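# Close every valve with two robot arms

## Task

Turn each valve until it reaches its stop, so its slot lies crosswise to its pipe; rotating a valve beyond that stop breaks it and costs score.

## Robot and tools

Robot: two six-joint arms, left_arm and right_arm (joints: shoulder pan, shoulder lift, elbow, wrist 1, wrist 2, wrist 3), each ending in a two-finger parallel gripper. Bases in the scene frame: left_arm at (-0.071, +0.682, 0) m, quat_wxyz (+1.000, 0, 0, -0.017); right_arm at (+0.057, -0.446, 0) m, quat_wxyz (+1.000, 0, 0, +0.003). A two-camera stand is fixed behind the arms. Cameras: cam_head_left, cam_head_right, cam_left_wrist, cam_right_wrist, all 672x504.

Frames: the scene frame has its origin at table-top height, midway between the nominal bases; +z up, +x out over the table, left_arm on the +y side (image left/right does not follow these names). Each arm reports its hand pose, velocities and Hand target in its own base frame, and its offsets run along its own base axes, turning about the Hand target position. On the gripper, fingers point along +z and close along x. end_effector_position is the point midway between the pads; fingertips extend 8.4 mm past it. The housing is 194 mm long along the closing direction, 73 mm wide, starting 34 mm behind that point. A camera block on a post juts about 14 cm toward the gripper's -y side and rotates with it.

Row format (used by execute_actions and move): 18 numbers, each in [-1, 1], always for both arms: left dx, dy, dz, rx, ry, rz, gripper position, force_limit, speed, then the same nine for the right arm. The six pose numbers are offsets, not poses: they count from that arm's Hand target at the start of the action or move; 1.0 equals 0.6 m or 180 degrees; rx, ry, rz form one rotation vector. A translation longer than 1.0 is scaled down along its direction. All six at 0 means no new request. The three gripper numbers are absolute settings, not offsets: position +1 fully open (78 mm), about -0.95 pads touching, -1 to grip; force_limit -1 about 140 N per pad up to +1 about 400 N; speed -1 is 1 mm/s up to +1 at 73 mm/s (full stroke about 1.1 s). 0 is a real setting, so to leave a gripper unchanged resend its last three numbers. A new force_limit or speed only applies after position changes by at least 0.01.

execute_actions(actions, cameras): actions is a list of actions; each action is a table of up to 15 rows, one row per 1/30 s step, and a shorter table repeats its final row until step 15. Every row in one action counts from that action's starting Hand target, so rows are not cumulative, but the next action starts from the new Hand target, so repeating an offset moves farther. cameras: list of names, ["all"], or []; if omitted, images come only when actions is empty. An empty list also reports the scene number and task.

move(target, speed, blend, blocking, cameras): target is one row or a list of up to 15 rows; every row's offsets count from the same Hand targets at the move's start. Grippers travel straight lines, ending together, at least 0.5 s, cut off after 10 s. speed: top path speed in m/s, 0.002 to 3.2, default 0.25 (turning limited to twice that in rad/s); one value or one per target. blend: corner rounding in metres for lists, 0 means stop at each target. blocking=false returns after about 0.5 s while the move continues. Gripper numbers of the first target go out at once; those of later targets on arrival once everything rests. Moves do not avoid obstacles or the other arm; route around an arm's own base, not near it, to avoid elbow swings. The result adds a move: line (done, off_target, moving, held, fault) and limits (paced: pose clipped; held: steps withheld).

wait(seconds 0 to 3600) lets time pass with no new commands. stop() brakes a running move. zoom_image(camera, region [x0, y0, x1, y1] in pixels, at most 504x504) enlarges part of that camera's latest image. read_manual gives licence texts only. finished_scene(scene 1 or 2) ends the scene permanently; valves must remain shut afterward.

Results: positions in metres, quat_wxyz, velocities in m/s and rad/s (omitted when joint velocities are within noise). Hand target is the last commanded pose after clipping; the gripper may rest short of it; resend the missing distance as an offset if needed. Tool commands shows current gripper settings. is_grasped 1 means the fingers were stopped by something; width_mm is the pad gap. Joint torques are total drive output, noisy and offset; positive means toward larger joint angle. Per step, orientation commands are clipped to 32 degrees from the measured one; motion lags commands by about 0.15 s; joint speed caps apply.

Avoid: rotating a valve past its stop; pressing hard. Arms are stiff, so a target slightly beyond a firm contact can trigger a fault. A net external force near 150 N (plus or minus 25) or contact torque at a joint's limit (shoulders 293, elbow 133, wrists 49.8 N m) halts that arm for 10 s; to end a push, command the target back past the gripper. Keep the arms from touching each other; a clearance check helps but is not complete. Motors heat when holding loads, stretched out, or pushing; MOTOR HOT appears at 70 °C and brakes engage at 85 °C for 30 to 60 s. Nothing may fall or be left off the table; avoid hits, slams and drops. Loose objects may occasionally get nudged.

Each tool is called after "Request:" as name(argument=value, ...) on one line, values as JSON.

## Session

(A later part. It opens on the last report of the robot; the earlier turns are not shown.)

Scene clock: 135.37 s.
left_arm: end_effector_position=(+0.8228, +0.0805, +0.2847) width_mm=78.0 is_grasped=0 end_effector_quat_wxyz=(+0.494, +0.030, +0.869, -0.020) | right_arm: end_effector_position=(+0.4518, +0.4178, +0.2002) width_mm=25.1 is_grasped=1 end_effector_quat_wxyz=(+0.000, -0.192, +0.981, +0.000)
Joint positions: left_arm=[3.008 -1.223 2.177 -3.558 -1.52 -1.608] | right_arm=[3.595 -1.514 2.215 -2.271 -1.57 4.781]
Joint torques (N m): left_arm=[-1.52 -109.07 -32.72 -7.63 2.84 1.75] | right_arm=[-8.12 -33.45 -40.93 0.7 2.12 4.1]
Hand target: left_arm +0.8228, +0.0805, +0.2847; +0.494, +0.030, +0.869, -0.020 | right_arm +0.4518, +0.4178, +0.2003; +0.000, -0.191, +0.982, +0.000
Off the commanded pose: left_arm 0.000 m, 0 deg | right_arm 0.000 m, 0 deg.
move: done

Request:
move(target=[[0,0,0,0,0,0,1,1,1,-0.00003,0.0003,0,0,0,0.0528,-0.98,0,-0.5],[0,0,0,0,0,0,1,1,1,-0.00003,0.0003,0.0073,0,0,0.0528,-0.98,0,-0.5],[0,0,0,0,0,0,1,1,1,-0.00003,0.0003,0.0263,0,0,0.0528,-0.98,0,-0.5],[0,0,0,0,0,0,1,1,1,0.01258,-0.06203,0.0263,0,0,0.3722,-0.98,0,-0.5],[0,0,0,0,0,0,1,1,1,0.01258,-0.06203,0.0072,0,0,0.3722,-0.98,0,-0.5]], speed=[0.1,0.03,0.1,0.25,0.05], blend=[0,0.001,0.003,0.001,0], cameras=["cam_right_wrist"])

Request:
zoom_image(camera="cam_right_wrist", region=[323, 60, 363, 100])

Scene clock: 139.83 s.
left_arm: end_effector_position=(+0.8228, +0.0805, +0.2847) width_mm=78.0 is_grasped=0 end_effector_quat_wxyz=(+0.494, +0.030, +0.869, -0.020) | right_arm: end_effector_position=(+0.4594, +0.3806, +0.2048) width_mm=25.1 is_grasped=1 end_effector_quat_wxyz=(+0.000, +0.701, -0.713, +0.000)
Joint positions: left_arm=[3.008 -1.223 2.177 -3.558 -1.52 -1.608] | right_arm=[3.532 -1.551 2.243 -2.263 -1.571 3.548]
Joint torques (N m): left_arm=[0.25 -109.07 -32.18 -7.57 3.09 1.7] | right_arm=[-6.6 -35.05 -52.5 -5.04 4.06 -4.27]
Hand target: left_arm +0.8228, +0.0805, +0.2847; +0.494, +0.030, +0.869, -0.020 | right_arm +0.4594, +0.3806, +0.2046; +0.000, +0.701, -0.713, +0.000
Off the commanded pose: left_arm 0.000 m, 0 deg | right_arm 0.000 m, 0 deg.
move: done

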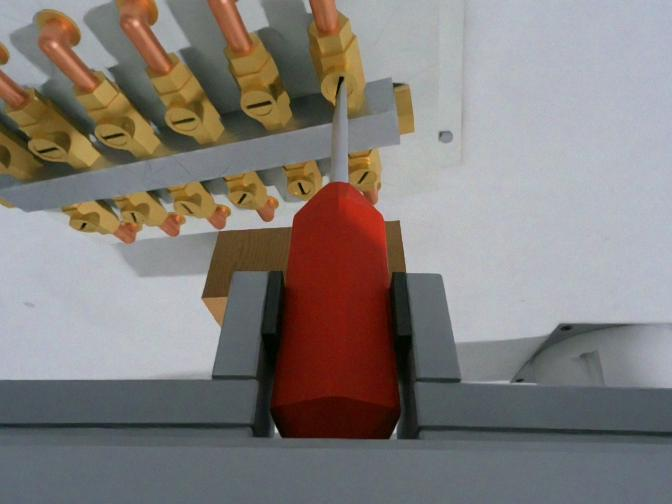

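Scaled by 12.600.

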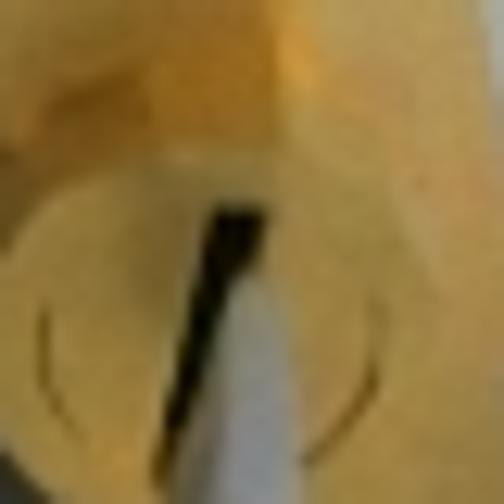

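Request:
move(target=[0,0,0,0,0,0,1,1,1,-0.00029,0.00065,-0.0037,0,0,0.0378,-0.98,0,-0.5], speed=0.04, cameras=["cam_right_wrist"])

Request:
zoom_image(camera="cam_right_wrist", region=[323, 60, 363, 100])

Scene clock: 141.90 s.
left_arm: end_effector_position=(+0.8228, +0.0805, +0.2847) width_mm=78.0 is_grasped=0 end_effector_quat_wxyz=(+0.494, +0.030, +0.869, -0.020) | right_arm: end_effector_position=(+0.4592, +0.3810, +0.2024) width_mm=25.1 is_grasped=1 end_effector_quat_wxyz=(+0.000, +0.742, -0.670, +0.000)
Joint positions: left_arm=[3.008 -1.223 2.177 -3.558 -1.52 -1.608] | right_arm=[3.532 -1.547 2.245 -2.268 -1.571 3.43]
Joint torques (N m): left_arm=[-0.54 -108.09 -31.92 -7.74 2.94 1.96] | right_arm=[10.49 -31.34 -52.27 -5.12 -1.94 -4.02]
Hand target: left_arm +0.8228, +0.0805, +0.2847; +0.494, +0.030, +0.869, -0.020 | right_arm +0.4592, +0.3810, +0.2024; +0.000, +0.742, -0.670, +0.000
Off the commanded pose: left_arm 0.000 m, 0 deg | right_arm 0.000 m, 0 deg.
move: done

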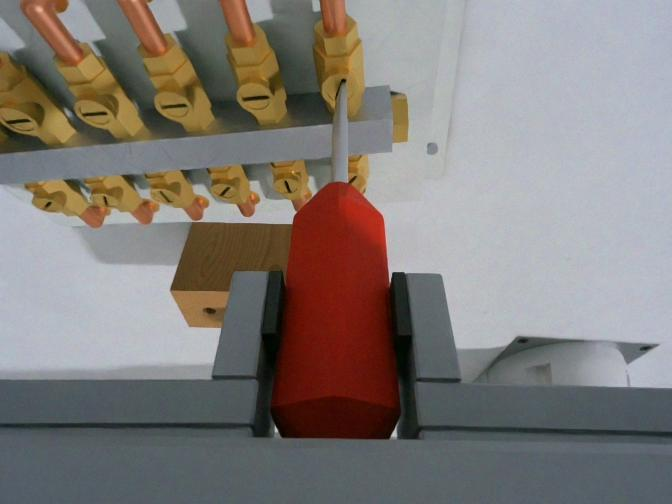

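Scaled by 12.600.

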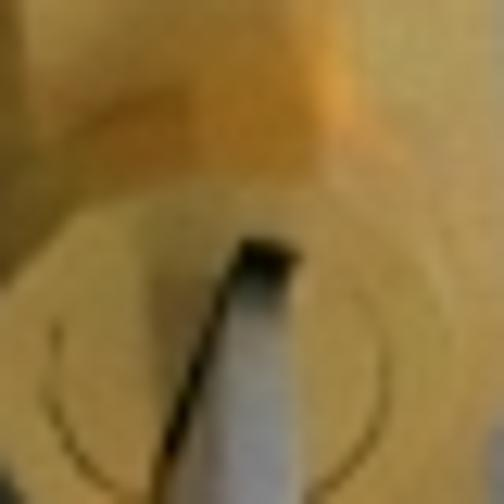

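Request:
move(target=[0,0,0,0,0,0,1,1,1,0,0,-0.0036,0,0,0,-0.98,0,-0.5], speed=0.01)

Scene clock: 142.50 s.
left_arm: end_effector_position=(+0.8228, +0.0805, +0.2847) width_mm=78.0 is_grasped=0 end_effector_quat_wxyz=(+0.494, +0.030, +0.869, -0.020) | right_arm: end_effector_position=(+0.4592, +0.3810, +0.2003) width_mm=25.1 is_grasped=1 end_effector_quat_wxyz=(+0.000, +0.742, -0.670, +0.000)
Joint positions: left_arm=[3.008 -1.223 2.177 -3.558 -1.52 -1.608] | right_arm=[3.532 -1.545 2.247 -2.273 -1.571 3.43]
Joint torques (N m): left_arm=[0.14 -110.03 -32.2 -7.6 3.04 1.94] | right_arm=[8.98 -34.71 -51.32 -4.95 -0.1 -4.01]
Hand target: left_arm +0.8228, +0.0805, +0.2847; +0.494, +0.030, +0.869, -0.020 | right_arm +0.4592, +0.3810, +0.2002; +0.000, +0.742, -0.670, +0.000
Off the commanded pose: left_arm 0.000 m, 0 deg | right_arm 0.000 m, 0 deg.
move: done

Request:
move(target=[[0,0,0,0,0,0,1,1,1,0.00081,-0.0004,0.0,0,0,-0.1433,-0.98,0,-0.5],[0,0,0,0,0,0,1,1,1,0.00131,-0.001,0.0001,0,0,-0.2656,-0.98,0,-0.5],[0,0,0,0,0,0,1,1,1,0.00149,-0.00146,0.0002,0,0,-0.3433,-0.98,0,-0.5],[0,0,0,0,0,0,1,1,1,0.00155,-0.00173,0.0002,0,0,-0.3878,-0.98,0,-0.5]], speed=[0.25,0.25,0.25,0.06], blend=0.001)

Request:
move(target=[0,0,0,0,0,0,1,1,1,0.00001,-0.00007,0,0,0,-0.01111,-0.98,0,-0.5], speed=0.1)

Request:
move(target=[0,0,0,0,0,0,1,1,1,0,-0.00004,0,0,0,-0.00556,-0.98,0,-0.5], speed=0.1)

Scene clock: 146.53 s.
left_arm: end_effector_position=(+0.8228, +0.0805, +0.2847) width_mm=78.0 is_grasped=0 end_effector_quat_wxyz=(+0.494, +0.030, +0.869, -0.020) | right_arm: end_effector_position=(+0.4601, +0.3800, +0.2003) width_mm=25.1 is_grasped=1 end_effector_quat_wxyz=(+0.000, -0.226, +0.974, +0.000)
Joint positions: left_arm=[3.008 -1.223 2.177 -3.558 -1.52 -1.608] | right_arm=[3.53 -1.545 2.247 -2.273 -1.57 4.645]
Joint torques (N m): left_arm=[1.06 -109.47 -32.87 -7.38 2.8 1.96] | right_arm=[-6 -31.55 -30.66 -2.27 -2.83 3.69]
Hand target: left_arm +0.8228, +0.0805, +0.2847; +0.494, +0.030, +0.869, -0.020 | right_arm +0.4601, +0.3800, +0.2003; +0.000, -0.225, +0.974, +0.000
Off the commanded pose: left_arm 0.000 m, 0 deg | right_arm 0.000 m, 0 deg.
move: done

Scene clock: 147.20 s.
left_arm: end_effector_position=(+0.8228, +0.0805, +0.2847) width_mm=78.0 is_grasped=0 end_effector_quat_wxyz=(+0.494, +0.030, +0.869, -0.020) | right_arm: end_effector_position=(+0.4602, +0.3799, +0.2004) width_mm=25.1 is_grasped=1 end_effector_quat_wxyz=(+0.000, -0.209, +0.978, +0.000)
Joint positions: left_arm=[3.008 -1.223 2.177 -3.558 -1.52 -1.608] | right_arm=[3.53 -1.545 2.247 -2.273 -1.57 4.68]
Joint torques (N m): left_arm=[0.09 -109.76 -31.64 -7.35 3.18 1.8] | right_arm=[-6.93 -31.27 -29.88 -2.86 -0.67 3.65]
Hand target: left_arm +0.8228, +0.0805, +0.2847; +0.494, +0.030, +0.869, -0.020 | right_arm +0.4601, +0.3799, +0.2003; +0.000, -0.208, +0.978, +0.000
Off the commanded pose: left_arm 0.000 m, 0 deg | right_arm 0.000 m, 0 deg.
move: done

Scene clock: 147.73 s.
left_arm: end_effector_position=(+0.8228, +0.0805, +0.2847) width_mm=78.0 is_grasped=0 end_effector_quat_wxyz=(+0.494, +0.030, +0.869, -0.020) | right_arm: end_effector_position=(+0.4602, +0.3799, +0.2003) width_mm=25.1 is_grasped=1 end_effector_quat_wxyz=(+0.000, -0.200, +0.980, +0.000)
Joint positions: left_arm=[3.008 -1.223 2.177 -3.558 -1.52 -1.608] | right_arm=[3.53 -1.545 2.247 -2.273 -1.57 4.698]
Joint torques (N m): left_arm=[0.12 -110.59 -32.63 -7.51 3.16 1.99] | right_arm=[-6.79 -31.27 -29.95 -2.67 0.74 4.02]
Hand target: left_arm +0.8228, +0.0805, +0.2847; +0.494, +0.030, +0.869, -0.020 | right_arm +0.4601, +0.3799, +0.2003; +0.000, -0.200, +0.980, +0.000
Off the commanded pose: left_arm 0.000 m, 0 deg | right_arm 0.000 m, 0 deg.
move: done

Request:
move(target=[0,0,0,0,0,0,1,1,1,0,-0.00004,0.0002,0,0,-0.00556,-0.98,0,-0.5], speed=0.1)

Request:
move(target=[[0,0,0,0,0,0,1,1,1,-0.00003,0.0003,0,0,0,0.0528,-0.98,0,-0.5],[0,0,0,0,0,0,1,1,1,-0.00003,0.0003,0.0073,0,0,0.0528,-0.98,0,-0.5],[0,0,0,0,0,0,1,1,1,-0.00003,0.0003,0.0300,0,0,0.0528,-0.98,0,-0.5],[0,0,0,0,0,0,1,1,1,-0.11007,-0.02238,0.0300,0,0,0.3167,-0.98,0,-0.5],[0,0,0,0,0,0,1,1,1,-0.11007,-0.02238,-0.0047,0,0,0.3167,-0.98,0,-0.5]], speed=[0.1,0.03,0.1,0.25,0.05], blend=[0,0.001,0.003,0.001,0], cameras=["cam_right_wrist"])

Request:
zoom_image(camera="cam_right_wrist", region=[323, 60, 363, 100])

Scene clock: 148.67 s.
left_arm: end_effector_position=(+0.8228, +0.0805, +0.2847) width_mm=78.0 is_grasped=0 end_effector_quat_wxyz=(+0.494, +0.030, +0.869, -0.020) | right_arm: end_effector_position=(+0.4601, +0.3799, +0.2004) width_mm=25.1 is_grasped=1 end_effector_quat_wxyz=(+0.000, -0.191, +0.981, +0.000)
Joint positions: left_arm=[3.008 -1.223 2.177 -3.558 -1.52 -1.608] | right_arm=[3.53 -1.545 2.247 -2.272 -1.57 4.715]
Joint torques (N m): left_arm=[0 -109.39 -32.29 -7.44 3.19 1.88] | right_arm=[-7.1 -34.97 -40.16 -0.31 3.03 3.91]
Hand target: left_arm +0.8228, +0.0805, +0.2847; +0.494, +0.030, +0.869, -0.020 | right_arm +0.4601, +0.3799, +0.2005; +0.000, -0.191, +0.982, +0.000
Off the commanded pose: left_arm 0.000 m, 0 deg | right_arm 0.000 m, 0 deg.
move: done

Scene clock: 152.73 s.
left_arm: end_effector_position=(+0.8228, +0.0805, +0.2847) width_mm=78.0 is_grasped=0 end_effector_quat_wxyz=(+0.494, +0.030, +0.869, -0.020) | right_arm: end_effector_position=(+0.3941, +0.3665, +0.1978) width_mm=25.1 is_grasped=1 end_effector_quat_wxyz=(+0.000, -0.637, +0.771, +0.000)
Joint positions: left_arm=[3.008 -1.223 2.177 -3.558 -1.52 -1.608] | right_arm=[3.555 -1.643 2.349 -2.275 -1.571 3.746]
Joint torques (N m): left_arm=[0.33 -110.53 -32.48 -7.76 3.07 1.88] | right_arm=[10.19 -20.3 -51.73 -4.92 4.16 -4.29]
Hand target: left_arm +0.8228, +0.0805, +0.2847; +0.494, +0.030, +0.869, -0.020 | right_arm +0.3941, +0.3665, +0.1976; +0.000, -0.637, +0.771, +0.000
Off the commanded pose: left_arm 0.000 m, 0 deg | right_arm 0.000 m, 0 deg.
move: done

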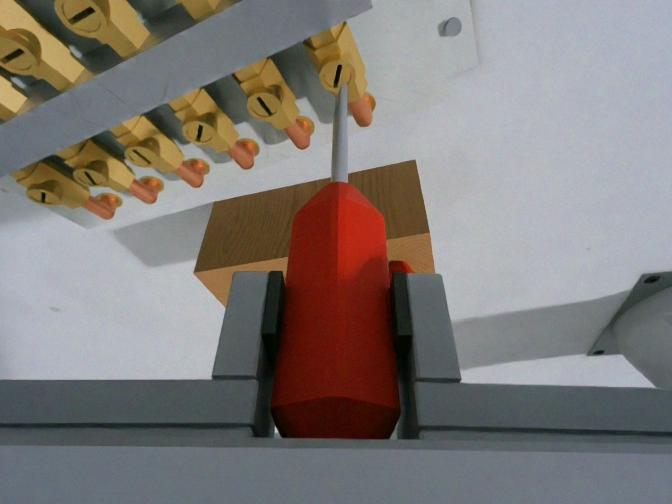

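Scaled by 12.600.

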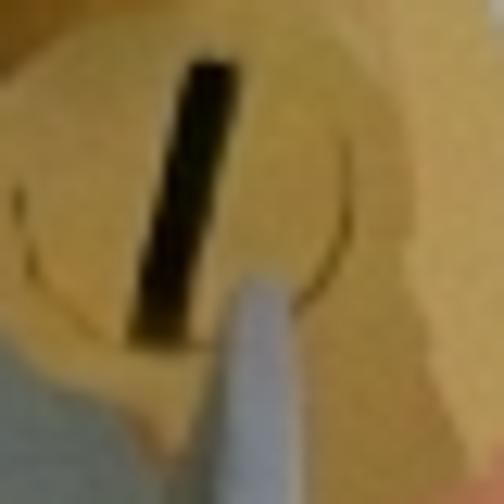

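Request:
move(target=[0,0,0,0,0,0,1,1,1,0.0065,0.00057,-0.0030,0,0,0.0333,-0.98,0,-0.5], speed=0.04, cameras=["cam_right_wrist"])

Request:
zoom_image(camera="cam_right_wrist", region=[323, 60, 363, 100])

Scene clock: 154.70 s.
left_arm: end_effector_position=(+0.8228, +0.0805, +0.2847) width_mm=78.0 is_grasped=0 end_effector_quat_wxyz=(+0.494, +0.030, +0.869, -0.020) | right_arm: end_effector_position=(+0.3980, +0.3668, +0.1959) width_mm=25.1 is_grasped=1 end_effector_quat_wxyz=(+0.000, +0.676, -0.737, +0.000)
Joint positions: left_arm=[3.008 -1.223 2.177 -3.558 -1.52 -1.608] | right_arm=[3.552 -1.635 2.345 -2.281 -1.571 3.639]
Joint torques (N m): left_arm=[-1.38 -109.82 -32.84 -7.41 3 2.04] | right_arm=[-6.18 -24.05 -66.7 -4.87 -1.75 -4.35]
Hand target: left_arm +0.8228, +0.0805, +0.2847; +0.494, +0.030, +0.869, -0.020 | right_arm +0.3980, +0.3668, +0.1958; +0.000, +0.676, -0.737, +0.000
Off the commanded pose: left_arm 0.000 m, 0 deg | right_arm 0.000 m, 0 deg.
move: done

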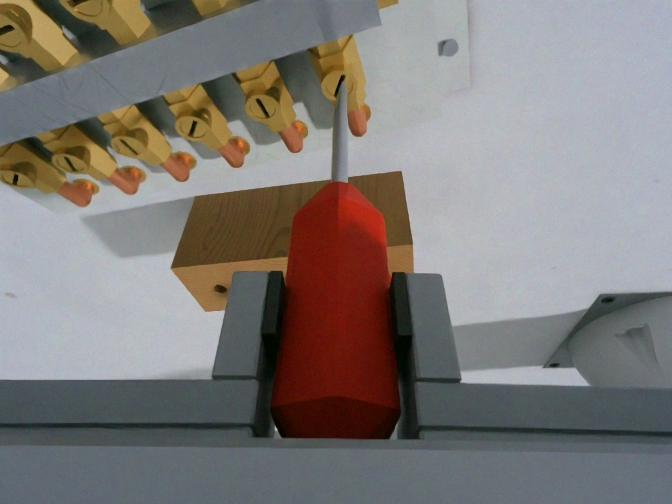

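Scaled by 12.600.

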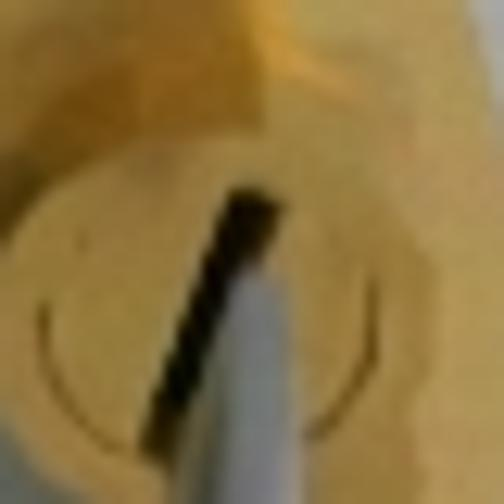

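Request:
move(target=[0,0,0,0,0,0,1,1,1,0.00007,0.00083,-0.0025,0,0,-0.003,-0.98,0,-0.5], speed=0.02, cameras=["cam_right_wrist"])

Request:
zoom_image(camera="cam_right_wrist", region=[323, 60, 363, 100])

Scene clock: 155.33 s.
left_arm: end_effector_position=(+0.8228, +0.0805, +0.2847) width_mm=78.0 is_grasped=0 end_effector_quat_wxyz=(+0.494, +0.030, +0.869, -0.020) | right_arm: end_effector_position=(+0.3981, +0.3673, +0.1944) width_mm=25.1 is_grasped=1 end_effector_quat_wxyz=(+0.000, -0.673, +0.740, +0.000)
Joint positions: left_arm=[3.008 -1.223 2.177 -3.558 -1.52 -1.608] | right_arm=[3.553 -1.632 2.346 -2.284 -1.571 3.648]
Joint torques (N m): left_arm=[1.09 -109.33 -32.79 -7.45 3 1.86] | right_arm=[10.09 -24.66 -50.88 -5.26 1.17 1.66]
Hand target: left_arm +0.8228, +0.0805, +0.2847; +0.494, +0.030, +0.869, -0.020 | right_arm +0.3980, +0.3673, +0.1943; +0.000, -0.672, +0.740, +0.000
Off the commanded pose: left_arm 0.000 m, 0 deg | right_arm 0.000 m, 0 deg.
move: done

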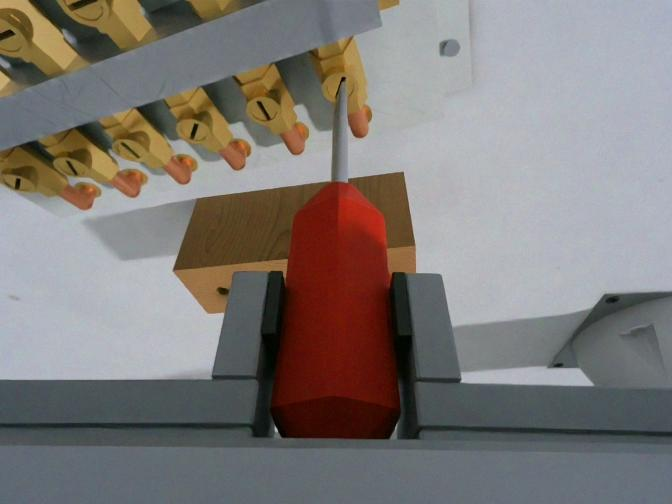

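Scaled by 12.600.

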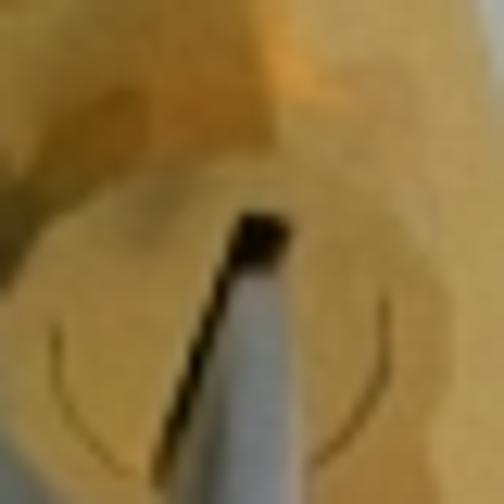

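Request:
move(target=[0,0,0,0,0,0,1,1,1,0,0,-0.0035,0,0,0,-0.98,0,-0.5], speed=0.01)

Request:
move(target=[0,0,0,0,0,0,1,1,1,0,0,-0.0020,0,0,0,-0.98,0,-0.5], speed=0.01, cameras=["cam_right_wrist"])

Request:
zoom_image(camera="cam_right_wrist", region=[323, 60, 363, 100])

Scene clock: 156.00 s.
left_arm: end_effector_position=(+0.8228, +0.0805, +0.2847) width_mm=78.0 is_grasped=0 end_effector_quat_wxyz=(+0.494, +0.030, +0.869, -0.020) | right_arm: end_effector_position=(+0.3980, +0.3673, +0.1923) width_mm=25.1 is_grasped=1 end_effector_quat_wxyz=(+0.000, -0.672, +0.740, +0.000)
Joint positions: left_arm=[3.008 -1.223 2.177 -3.558 -1.52 -1.608] | right_arm=[3.553 -1.629 2.348 -2.289 -1.571 3.649]
Joint torques (N m): left_arm=[-1.02 -111.63 -32.3 -7.47 3.01 2.14] | right_arm=[10.65 -25.44 -50.86 -4.92 3.31 1.87]
Hand target: left_arm +0.8228, +0.0805, +0.2847; +0.494, +0.030, +0.869, -0.020 | right_arm +0.3980, +0.3673, +0.1922; +0.000, -0.672, +0.740, +0.000
Off the commanded pose: left_arm 0.000 m, 0 deg | right_arm 0.000 m, 0 deg.
move: done

Scene clock: 156.50 s.
left_arm: end_effector_position=(+0.8228, +0.0805, +0.2847) width_mm=78.0 is_grasped=0 end_effector_quat_wxyz=(+0.494, +0.030, +0.869, -0.020) | right_arm: end_effector_position=(+0.3980, +0.3673, +0.1911) width_mm=25.1 is_grasped=1 end_effector_quat_wxyz=(+0.000, -0.672, +0.740, +0.000)
Joint positions: left_arm=[3.008 -1.223 2.177 -3.558 -1.52 -1.608] | right_arm=[3.553 -1.627 2.349 -2.292 -1.571 3.649]
Joint torques (N m): left_arm=[-0.14 -110.28 -32.28 -7.56 3.09 1.92] | right_arm=[12.09 -24.38 -50.15 -5.22 3.81 2.14]
Hand target: left_arm +0.8228, +0.0805, +0.2847; +0.494, +0.030, +0.869, -0.020 | right_arm +0.3980, +0.3673, +0.1910; +0.000, -0.672, +0.740, +0.000
Off the commanded pose: left_arm 0.000 m, 0 deg | right_arm 0.000 m, 0 deg.
move: done

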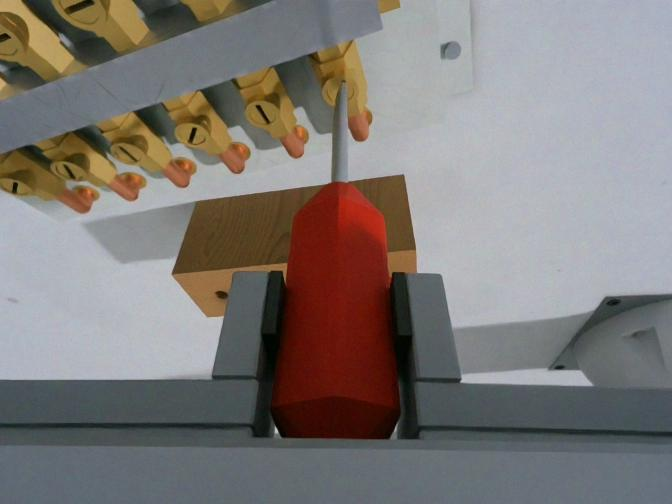

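Scaled by 12.600.

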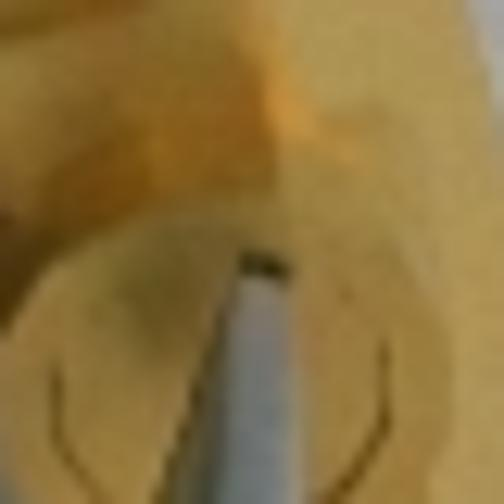

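Request:
move(target=[0,0,0,0,0,0,1,1,1,0,0,-0.0010,0,0,0,-0.98,0,-0.5], speed=0.01)

Request:
move(target=[0,0,0,0,0,0,1,1,1,0,0,-0.0010,0,0,0,-0.98,0,-0.5], speed=0.01, cameras=["cam_right_wrist"])

Request:
zoom_image(camera="cam_right_wrist", region=[323, 60, 363, 100])

Scene clock: 157.20 s.
left_arm: end_effector_position=(+0.8228, +0.0805, +0.2847) width_mm=78.0 is_grasped=0 end_effector_quat_wxyz=(+0.494, +0.030, +0.869, -0.020) | right_arm: end_effector_position=(+0.3980, +0.3673, +0.1905) width_mm=25.1 is_grasped=1 end_effector_quat_wxyz=(+0.000, -0.672, +0.740, +0.000)
Joint positions: left_arm=[3.008 -1.223 2.177 -3.558 -1.52 -1.608] | right_arm=[3.553 -1.626 2.35 -2.294 -1.571 3.649]
Joint torques (N m): left_arm=[-0.92 -109.83 -31.95 -7.55 3.29 1.98] | right_arm=[10.13 -24.17 -51.13 -5.16 3.25 2.15]
Hand target: left_arm +0.8228, +0.0805, +0.2847; +0.494, +0.030, +0.869, -0.020 | right_arm +0.3980, +0.3673, +0.1904; +0.000, -0.672, +0.740, +0.000
Off the commanded pose: left_arm 0.000 m, 0 deg | right_arm 0.000 m, 0 deg.
move: done

Scene clock: 157.70 s.
left_arm: end_effector_position=(+0.8228, +0.0805, +0.2847) width_mm=78.0 is_grasped=0 end_effector_quat_wxyz=(+0.494, +0.030, +0.869, -0.020) | right_arm: end_effector_position=(+0.3980, +0.3673, +0.1899) width_mm=25.1 is_grasped=1 end_effector_quat_wxyz=(+0.000, -0.672, +0.740, +0.000)
Joint positions: left_arm=[3.008 -1.223 2.177 -3.558 -1.52 -1.608] | right_arm=[3.553 -1.625 2.35 -2.295 -1.571 3.649]
Joint torques (N m): left_arm=[-0.16 -108.97 -32.43 -7.62 3.44 1.89] | right_arm=[9.72 -24.2 -50.87 -5.2 3.52 1.94]
Hand target: left_arm +0.8228, +0.0805, +0.2847; +0.494, +0.030, +0.869, -0.020 | right_arm +0.3980, +0.3673, +0.1898; +0.000, -0.672, +0.740, +0.000
Off the commanded pose: left_arm 0.000 m, 0 deg | right_arm 0.000 m, 0 deg.
move: done

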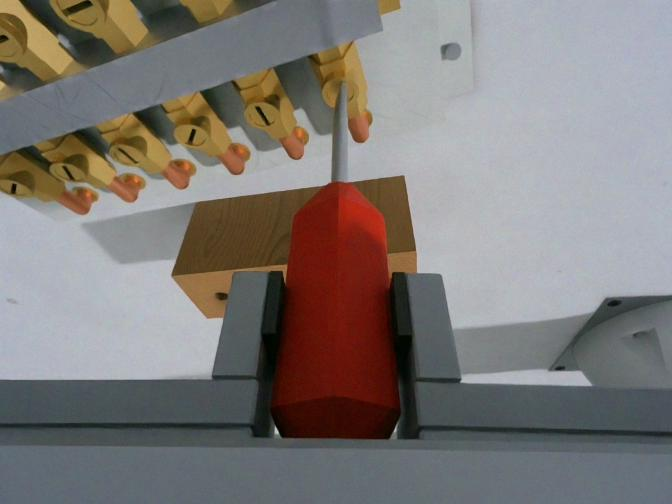

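Scaled by 12.600.

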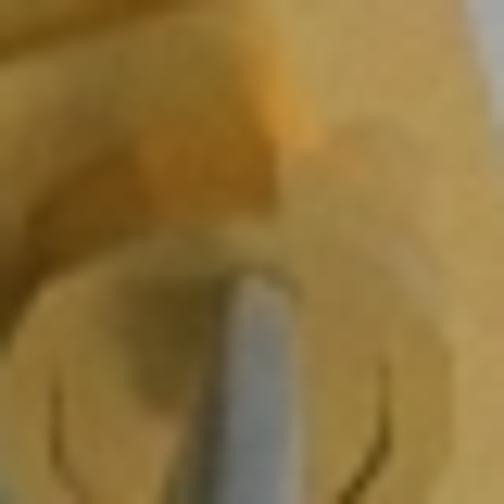

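Request:
move(target=[0,0,0,0,0,0,1,1,1,-0.00647,0.00062,0.0017,0,0,0,-0.98,0,-0.5], speed=0.03, cameras=["cam_right_wrist"])

Request:
zoom_image(camera="cam_right_wrist", region=[323, 60, 363, 100])

Scene clock: 158.57 s.
left_arm: end_effector_position=(+0.8228, +0.0805, +0.2847) width_mm=78.0 is_grasped=0 end_effector_quat_wxyz=(+0.494, +0.030, +0.869, -0.020) | right_arm: end_effector_position=(+0.3943, +0.3677, +0.1908) width_mm=25.1 is_grasped=1 end_effector_quat_wxyz=(+0.000, -0.672, +0.740, +0.000)
Joint positions: left_arm=[3.008 -1.223 2.177 -3.558 -1.52 -1.608] | right_arm=[3.557 -1.631 2.354 -2.293 -1.571 3.652]
Joint torques (N m): left_arm=[-0.02 -111 -31.96 -7.73 3.34 1.74] | right_arm=[10.69 -42.42 -50.75 -2.5 3.48 1.78]
Hand target: left_arm +0.8228, +0.0805, +0.2847; +0.494, +0.030, +0.869, -0.020 | right_arm +0.3942, +0.3677, +0.1909; +0.000, -0.672, +0.740, +0.000
Off the commanded pose: left_arm 0.000 m, 0 deg | right_arm 0.000 m, 0 deg.
move: done

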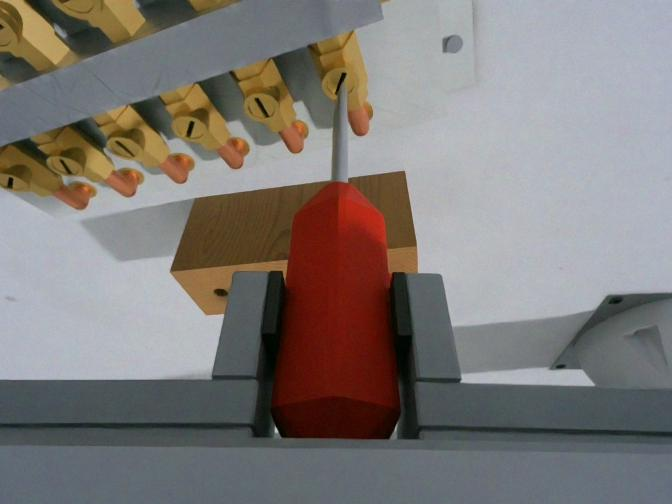

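Scaled by 12.600.

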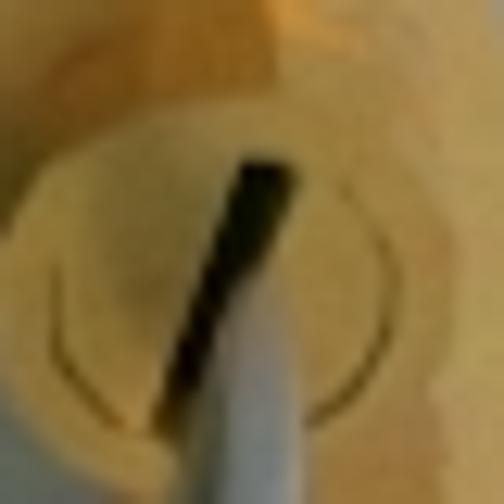

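Request:
move(target=[0,0,0,0,0,0,1,1,1,0,0,-0.005,0,0,0,-0.98,0,-0.5], speed=0.015, cameras=["cam_right_wrist"])

Request:
zoom_image(camera="cam_right_wrist", region=[323, 60, 363, 100])

Scene clock: 159.20 s.
left_arm: end_effector_position=(+0.8228, +0.0805, +0.2847) width_mm=78.0 is_grasped=0 end_effector_quat_wxyz=(+0.494, +0.030, +0.869, -0.020) | right_arm: end_effector_position=(+0.3942, +0.3677, +0.1880) width_mm=25.1 is_grasped=1 end_effector_quat_wxyz=(+0.000, -0.672, +0.740, +0.000)
Joint positions: left_arm=[3.008 -1.223 2.177 -3.558 -1.52 -1.608] | right_arm=[3.557 -1.627 2.356 -2.3 -1.571 3.653]
Joint torques (N m): left_arm=[-0.94 -109.13 -32.06 -7.38 3.1 1.84] | right_arm=[11 -23.99 -47.38 -4.9 3.35 2.1]
Hand target: left_arm +0.8228, +0.0805, +0.2847; +0.494, +0.030, +0.869, -0.020 | right_arm +0.3942, +0.3677, +0.1879; +0.000, -0.672, +0.740, +0.000
Off the commanded pose: left_arm 0.000 m, 0 deg | right_arm 0.000 m, 0 deg.
move: done

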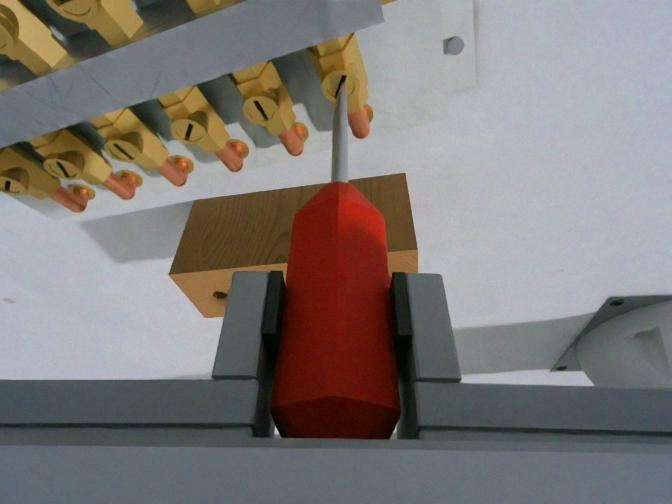

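Scaled by 12.600.

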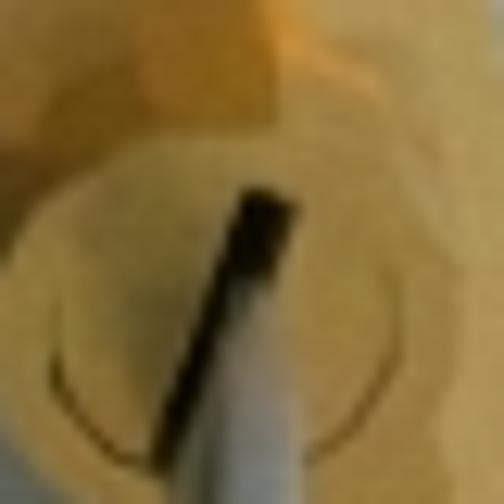

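Request:
move(target=[0,0,0,0,0,0,1,1,1,0,0,-0.004,0,0,0,-0.98,0,-0.5], speed=0.015, cameras=["cam_right_wrist"])

Request:
zoom_image(camera="cam_right_wrist", region=[323, 60, 363, 100])

Scene clock: 159.97 s.
left_arm: end_effector_position=(+0.8228, +0.0805, +0.2847) width_mm=78.0 is_grasped=0 end_effector_quat_wxyz=(+0.494, +0.030, +0.869, -0.020) | right_arm: end_effector_position=(+0.3960, +0.3685, +0.1878) width_mm=25.1 is_grasped=1 end_effector_quat_wxyz=(+0.002, -0.672, +0.740, -0.001)
Joint positions: left_arm=[3.008 -1.223 2.177 -3.558 -1.52 -1.608] | right_arm=[3.557 -1.624 2.356 -2.307 -1.571 3.653]
Joint torques (N m): left_arm=[-0.96 -110.15 -32.12 -7.55 3.32 1.91] | right_arm=[2.76 -33.05 -56.39 -3.63 0.08 -0.99]
Hand target: left_arm +0.8228, +0.0805, +0.2847; +0.494, +0.030, +0.869, -0.020 | right_arm +0.3960, +0.3685, +0.1878; +0.002, -0.672, +0.740, -0.001 (not the last commanded pose)
Tool commands: left_gripper/position=+1.0 left_gripper/force_limit=+1.0 left_gripper/speed=+1.0 right_gripper/position=-0.98 right_gripper/force_limit=+0.0 right_gripper/speed=-0.5
Off the commanded pose: left_arm 0.000 m, 0 deg | right_arm 0.003 m, 0 deg.
FORCE FAULT: contact force on the right arm reached its limit, and that arm stopped. The contact can be on any part of that arm, not only on its tool. That arm's remaining commands of this call were not run. That arm is still stopped at the end of this call. That arm stays stopped for about 10 more seconds. Until then a move that you send moves the other arm only, and its call returns only when the move has ended. Once the stop has ended, the next robot result says so. If the stop ends while you think or write, that arm runs what you send next, counted from a new Hand target: where the arm stands when the stop ends. While its stop runs, that arm, its gripper or tool too, takes no new command. Until it ends, the stop uses up actions while you think or wait. An arm that is not stopped still takes commands.
move: fault (right_arm)

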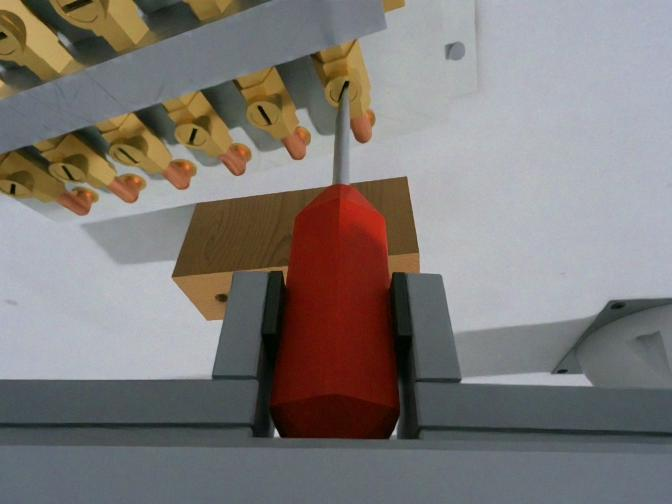

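Scaled by 12.600.

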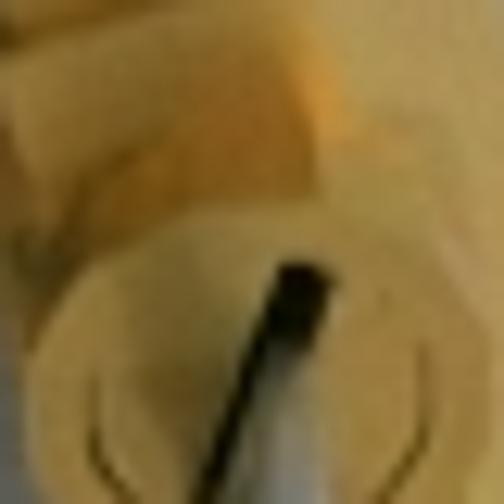

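Request:
wait(seconds=10.5)

Request:
move(target=[0,0,0,0,0,0,1,1,1,0,0,0.0067,0,0,0,-0.98,0,-0.5], speed=0.02, cameras=["cam_right_wrist"])

Request:
zoom_image(camera="cam_right_wrist", region=[323, 60, 363, 100])

Scene clock: 170.27 s.
left_arm: end_effector_position=(+0.8228, +0.0805, +0.2847) width_mm=78.0 is_grasped=0 end_effector_quat_wxyz=(+0.494, +0.030, +0.869, -0.020) | right_arm: end_effector_position=(+0.3960, +0.3685, +0.1878) width_mm=25.1 is_grasped=1 end_effector_quat_wxyz=(+0.002, -0.672, +0.740, -0.001)
Joint positions: left_arm=[3.008 -1.223 2.177 -3.558 -1.52 -1.608] | right_arm=[3.557 -1.624 2.356 -2.307 -1.571 3.653]
Joint torques (N m): left_arm=[-0.55 -109.46 -31.76 -7.58 3.6 2.15] | right_arm=[1.08 -32.14 -56.61 -3.61 0.32 -1.01]
Hand target: left_arm +0.8228, +0.0805, +0.2847; +0.494, +0.030, +0.869, -0.020 | right_arm +0.3960, +0.3685, +0.1878; +0.002, -0.672, +0.740, -0.001 (not the last commanded pose)
Tool commands: left_gripper/position=+1.0 left_gripper/force_limit=+1.0 left_gripper/speed=+1.0 right_gripper/position=-0.98 right_gripper/force_limit=+0.0 right_gripper/speed=-0.5
Off the commanded pose: left_arm 0.000 m, 0 deg | right_arm 0.003 m, 0 deg.
FORCE FAULT, CONTINUED: the right arm's stop, for the force fault that an earlier result reported, is over. The rest of the stop counts as 20 of the actions that you can send in this scene. That arm's target is now where it stood when the stop ended, not its last command. That arm accepts commands again.
wait: 10.00 of 10.5 s (the remaining seconds did not pass); at rest from the start

Scene clock: 170.80 s.
left_arm: end_effector_position=(+0.8228, +0.0805, +0.2847) width_mm=78.0 is_grasped=0 end_effector_quat_wxyz=(+0.494, +0.030, +0.869, -0.020) | right_arm: end_effector_position=(+0.3960, +0.3685, +0.1917) width_mm=25.1 is_grasped=1 end_effector_quat_wxyz=(+0.002, -0.672, +0.740, -0.001)
Joint positions: left_arm=[3.008 -1.223 2.177 -3.558 -1.52 -1.608] | right_arm=[3.557 -1.63 2.352 -2.298 -1.571 3.653]
Joint torques (N m): left_arm=[0 -109.68 -32.1 -7.51 3.53 1.86] | right_arm=[0.92 -42.36 -66 -2.46 0.46 -1.11]
Hand target: left_arm +0.8228, +0.0805, +0.2847; +0.494, +0.030, +0.869, -0.020 | right_arm +0.3960, +0.3685, +0.1918; +0.002, -0.672, +0.740, -0.001
Off the commanded pose: left_arm 0.000 m, 0 deg | right_arm 0.000 m, 0 deg.
move: done

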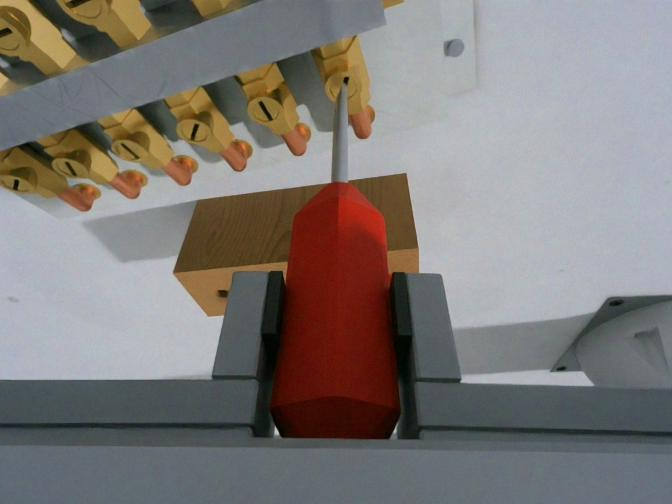

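Scaled by 12.600.

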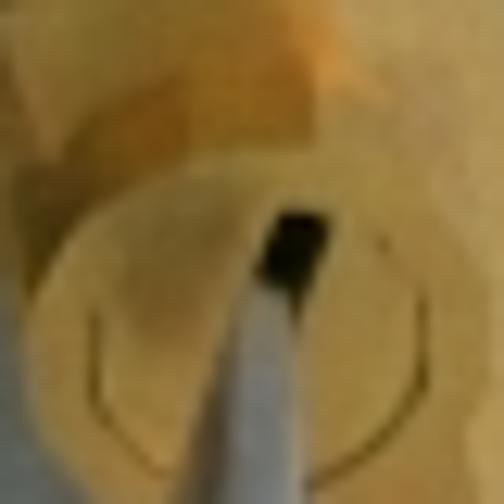

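Request:
move(target=[[0,0,0,0,0,0,1,1,1,-0.00153,-0.00153,0,-0.0009,0.0009,0.0,-0.98,0,-0.5],[0,0,0,0,0,0,1,1,1,-0.00153,-0.00153,-0.0035,-0.0009,0.0009,0.0,-0.98,0,-0.5]], speed=0.015, cameras=["cam_right_wrist"])

Request:
zoom_image(camera="cam_right_wrist", region=[323, 60, 363, 100])

Scene clock: 173.23 s.
left_arm: end_effector_position=(+0.8228, +0.0805, +0.2847) width_mm=78.0 is_grasped=0 end_effector_quat_wxyz=(+0.494, +0.030, +0.869, -0.020) | right_arm: end_effector_position=(+0.3951, +0.3676, +0.1899) width_mm=25.1 is_grasped=1 end_effector_quat_wxyz=(+0.000, -0.672, +0.740, -0.001)
Joint positions: left_arm=[3.008 -1.223 2.177 -3.558 -1.52 -1.608] | right_arm=[3.557 -1.629 2.354 -2.297 -1.573 3.652]
Joint torques (N m): left_arm=[0.67 -110.3 -31.87 -7.48 3.63 1.71] | right_arm=[-6.64 -24.63 -49.88 -5.41 -3.61 -4.51]
Hand target: left_arm +0.8228, +0.0805, +0.2847; +0.494, +0.030, +0.869, -0.020 | right_arm +0.3951, +0.3676, +0.1897; +0.000, -0.672, +0.740, -0.001
Off the commanded pose: left_arm 0.000 m, 0 deg | right_arm 0.000 m, 0 deg.
move: done

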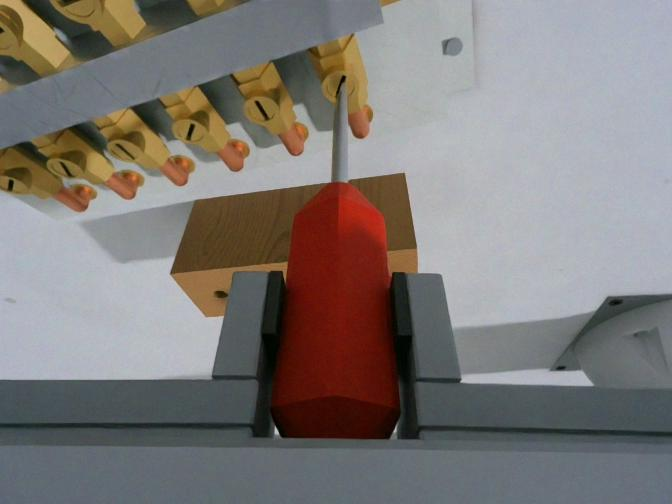

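Scaled by 12.600.

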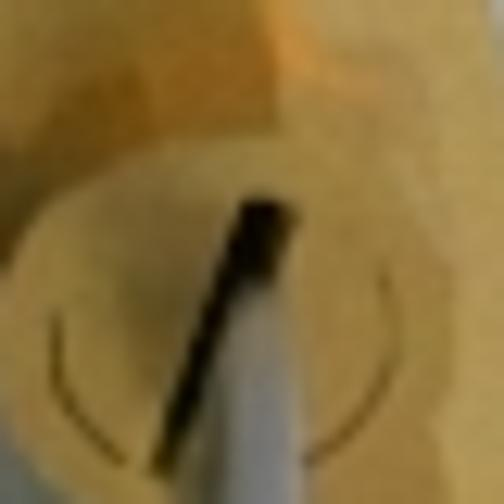

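Request:
move(target=[0,0,0,0,0,0,1,1,1,0,0,-0.0020,0,0,0.0,-0.98,0,-0.5], speed=0.01)

Request:
move(target=[0,0,0,0,0,0,1,1,1,0,0,-0.0010,0,0,0.0,-0.98,0,-0.5], speed=0.01)

Request:
move(target=[0,0,0,0,0,0,1,1,1,0,0,-0.0006,0,0,0.0,-0.98,0,-0.5], speed=0.01, cameras=["cam_right_wrist"])

Request:
zoom_image(camera="cam_right_wrist", region=[323, 60, 363, 100])

Scene clock: 174.03 s.
left_arm: end_effector_position=(+0.8228, +0.0805, +0.2847) width_mm=78.0 is_grasped=0 end_effector_quat_wxyz=(+0.494, +0.030, +0.869, -0.020) | right_arm: end_effector_position=(+0.3951, +0.3676, +0.1886) width_mm=25.1 is_grasped=1 end_effector_quat_wxyz=(+0.000, -0.672, +0.740, -0.001)
Joint positions: left_arm=[3.008 -1.223 2.177 -3.558 -1.52 -1.608] | right_arm=[3.557 -1.627 2.355 -2.3 -1.573 3.652]
Joint torques (N m): left_arm=[-1.2 -109.86 -32.48 -7.87 3.44 2.05] | right_arm=[-7.34 -25.48 -51.45 -5.06 -3.34 -4.08]
Hand target: left_arm +0.8228, +0.0805, +0.2847; +0.494, +0.030, +0.869, -0.020 | right_arm +0.3951, +0.3676, +0.1885; +0.000, -0.672, +0.740, -0.001
Off the commanded pose: left_arm 0.000 m, 0 deg | right_arm 0.000 m, 0 deg.
move: done

Scene clock: 174.53 s.
left_arm: end_effector_position=(+0.8228, +0.0805, +0.2847) width_mm=78.0 is_grasped=0 end_effector_quat_wxyz=(+0.494, +0.030, +0.869, -0.020) | right_arm: end_effector_position=(+0.3952, +0.3676, +0.1880) width_mm=25.1 is_grasped=1 end_effector_quat_wxyz=(+0.000, -0.672, +0.740, -0.001)
Joint positions: left_arm=[3.008 -1.223 2.177 -3.558 -1.52 -1.608] | right_arm=[3.557 -1.626 2.356 -2.302 -1.573 3.652]
Joint torques (N m): left_arm=[-0.13 -109.04 -31.46 -7.65 3.72 1.81] | right_arm=[-5.33 -17.95 -42.33 -4.27 -1.75 -4.18]
Hand target: left_arm +0.8228, +0.0805, +0.2847; +0.494, +0.030, +0.869, -0.020 | right_arm +0.3951, +0.3676, +0.1879; +0.000, -0.672, +0.740, -0.001
Off the commanded pose: left_arm 0.000 m, 0 deg | right_arm 0.000 m, 0 deg.
move: done

Scene clock: 175.03 s.
left_arm: end_effector_position=(+0.8228, +0.0805, +0.2847) width_mm=78.0 is_grasped=0 end_effector_quat_wxyz=(+0.494, +0.030, +0.869, -0.020) | right_arm: end_effector_position=(+0.3952, +0.3676, +0.1876) width_mm=25.1 is_grasped=1 end_effector_quat_wxyz=(+0.000, -0.672, +0.740, -0.001)
Joint positions: left_arm=[3.008 -1.223 2.177 -3.558 -1.52 -1.608] | right_arm=[3.557 -1.625 2.356 -2.303 -1.573 3.652]
Joint torques (N m): left_arm=[-0.77 -109.33 -31.68 -7.59 3.52 1.72] | right_arm=[-4.54 -9.45 -28.35 -2.58 0.08 -3.94]
Hand target: left_arm +0.8228, +0.0805, +0.2847; +0.494, +0.030, +0.869, -0.020 | right_arm +0.3951, +0.3676, +0.1876; +0.000, -0.672, +0.740, -0.001
Off the commanded pose: left_arm 0.000 m, 0 deg | right_arm 0.000 m, 0 deg.
move: done

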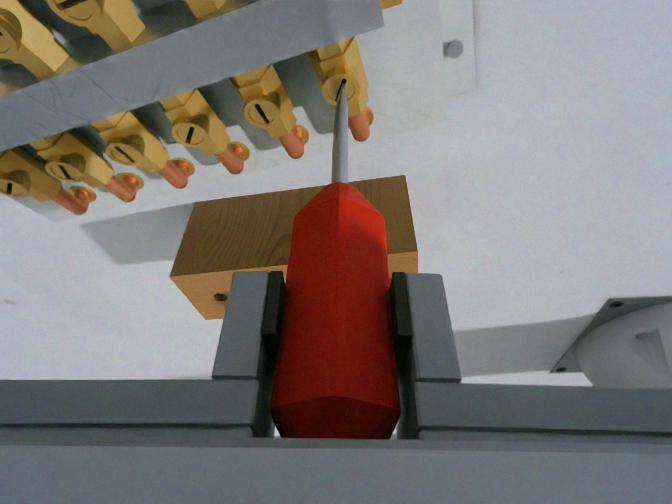

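Scaled by 12.600.

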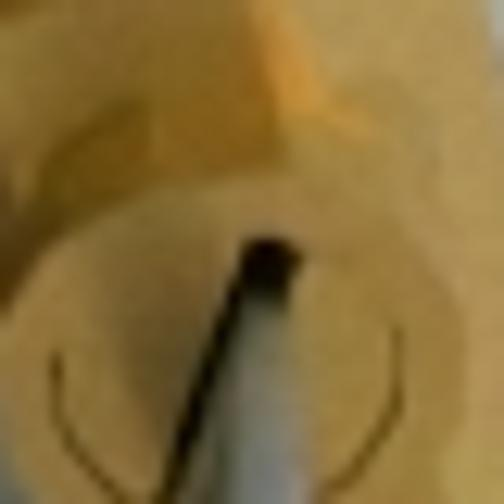

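Request:
move(target=[[0,0,0,0,0,0,1,1,1,0,0,0.0030,0,0,0.0,-0.98,0,-0.5],[0,0,0,0,0,0,1,1,1,0.00071,0.00043,0.0030,0,0,0.0,-0.98,0,-0.5],[0,0,0,0,0,0,1,1,1,0.00071,0.00043,0.0014,0,0,0.0,-0.98,0,-0.5]], speed=0.01, cameras=["cam_right_wrist"])

Request:
zoom_image(camera="cam_right_wrist", region=[323, 60, 363, 100])

Scene clock: 175.90 s.
left_arm: end_effector_position=(+0.8228, +0.0805, +0.2847) width_mm=78.0 is_grasped=0 end_effector_quat_wxyz=(+0.494, +0.030, +0.869, -0.020) | right_arm: end_effector_position=(+0.3956, +0.3678, +0.1886) width_mm=25.1 is_grasped=1 end_effector_quat_wxyz=(+0.000, -0.672, +0.740, -0.001)
Joint positions: left_arm=[3.008 -1.223 2.177 -3.558 -1.52 -1.608] | right_arm=[3.557 -1.626 2.355 -2.301 -1.573 3.652]
Joint torques (N m): left_arm=[-0.68 -109.87 -32.21 -7.69 3.53 1.94] | right_arm=[7.86 -23.01 -51.82 -4.67 3.45 0.76]
Hand target: left_arm +0.8228, +0.0805, +0.2847; +0.494, +0.030, +0.869, -0.020 | right_arm +0.3955, +0.3678, +0.1884; +0.000, -0.672, +0.740, -0.001
Off the commanded pose: left_arm 0.000 m, 0 deg | right_arm 0.000 m, 0 deg.
move: done

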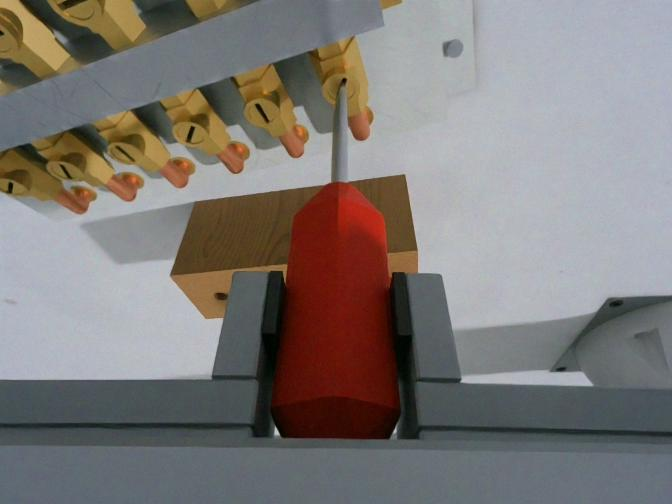

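Scaled by 12.600.

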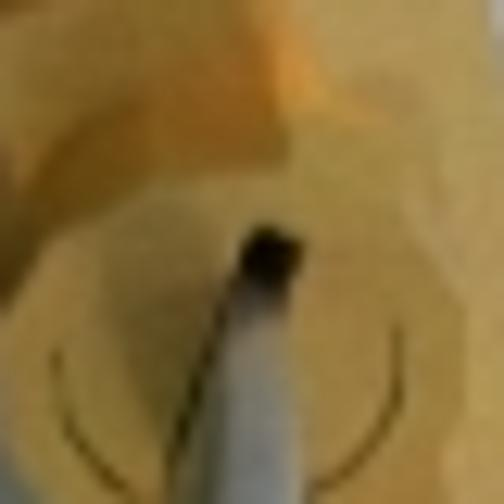

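Request:
move(target=[0,0,0,0,0,0,1,1,1,0,0,-0.0008,0,0,0.0,-0.98,0,-0.5], speed=0.01)

Request:
move(target=[0,0,0,0,0,0,1,1,1,0,0,-0.0008,0,0,0.0,-0.98,0,-0.5], speed=0.01)

Scene clock: 184.47 s.
left_arm: end_effector_position=(+0.8228, +0.0805, +0.2847) width_mm=78.0 is_grasped=0 end_effector_quat_wxyz=(+0.494, +0.030, +0.869, -0.020) | right_arm: end_effector_position=(+0.3955, +0.3678, +0.1879) width_mm=25.1 is_grasped=1 end_effector_quat_wxyz=(+0.000, -0.672, +0.740, -0.001)
Joint positions: left_arm=[3.008 -1.223 2.177 -3.558 -1.52 -1.608] | right_arm=[3.557 -1.625 2.355 -2.302 -1.573 3.652]
Joint torques (N m): left_arm=[-0.16 -110.01 -31.97 -7.69 3.83 1.77] | right_arm=[10.13 -25.03 -50.24 -5.1 3.42 1.65]
Hand target: left_arm +0.8228, +0.0805, +0.2847; +0.494, +0.030, +0.869, -0.020 | right_arm +0.3955, +0.3678, +0.1879; +0.000, -0.672, +0.740, -0.001
Off the commanded pose: left_arm 0.000 m, 0 deg | right_arm 0.000 m, 0 deg.
move: done

Scene clock: 184.97 s.
left_arm: end_effector_position=(+0.8228, +0.0805, +0.2847) width_mm=78.0 is_grasped=0 end_effector_quat_wxyz=(+0.494, +0.030, +0.869, -0.020) | right_arm: end_effector_position=(+0.3955, +0.3678, +0.1875) width_mm=25.1 is_grasped=1 end_effector_quat_wxyz=(+0.000, -0.672, +0.740, -0.001)
Joint positions: left_arm=[3.008 -1.223 2.177 -3.558 -1.52 -1.608] | right_arm=[3.557 -1.624 2.356 -2.303 -1.573 3.652]
Joint torques (N m): left_arm=[-0.15 -109.93 -31.47 -7.49 3.77 2.03] | right_arm=[11.87 -24.9 -50.6 -5.16 3.5 1.24]
Hand target: left_arm +0.8228, +0.0805, +0.2847; +0.494, +0.030, +0.869, -0.020 | right_arm +0.3955, +0.3678, +0.1874; +0.000, -0.672, +0.740, -0.001
Off the commanded pose: left_arm 0.000 m, 0 deg | right_arm 0.000 m, 0 deg.
move: done

Request:
move(target=[0,0,0,0,0,0,1,1,1,0,0,-0.0013,0,0,0.0,-0.98,0,-0.5], speed=0.01, cameras=["cam_right_wrist"])

Request:
zoom_image(camera="cam_right_wrist", region=[323, 60, 363, 100])

Scene clock: 185.57 s.
left_arm: end_effector_position=(+0.8228, +0.0805, +0.2847) width_mm=78.0 is_grasped=0 end_effector_quat_wxyz=(+0.494, +0.030, +0.869, -0.020) | right_arm: end_effector_position=(+0.3956, +0.3678, +0.1867) width_mm=25.1 is_grasped=1 end_effector_quat_wxyz=(+0.000, -0.672, +0.740, -0.001)
Joint positions: left_arm=[3.008 -1.223 2.177 -3.558 -1.52 -1.608] | right_arm=[3.557 -1.623 2.356 -2.305 -1.573 3.652]
Joint torques (N m): left_arm=[-1.33 -109.72 -31.72 -7.64 3.85 1.81] | right_arm=[8.25 -24.19 -49.81 -5.32 3.54 1.59]
Hand target: left_arm +0.8228, +0.0805, +0.2847; +0.494, +0.030, +0.869, -0.020 | right_arm +0.3955, +0.3678, +0.1867; +0.000, -0.672, +0.740, -0.001
Off the commanded pose: left_arm 0.000 m, 0 deg | right_arm 0.000 m, 0 deg.
move: done

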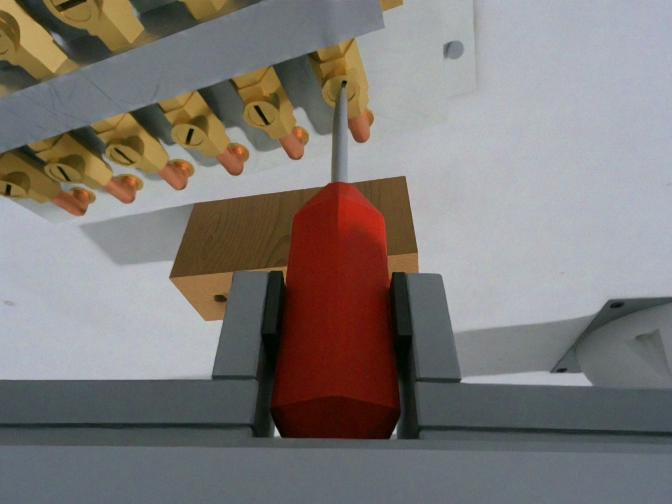

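Scaled by 12.600.

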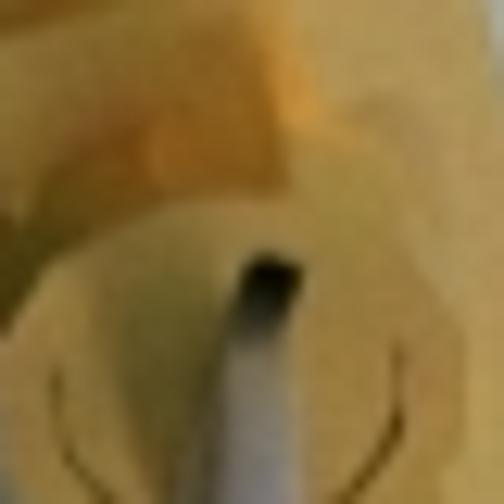

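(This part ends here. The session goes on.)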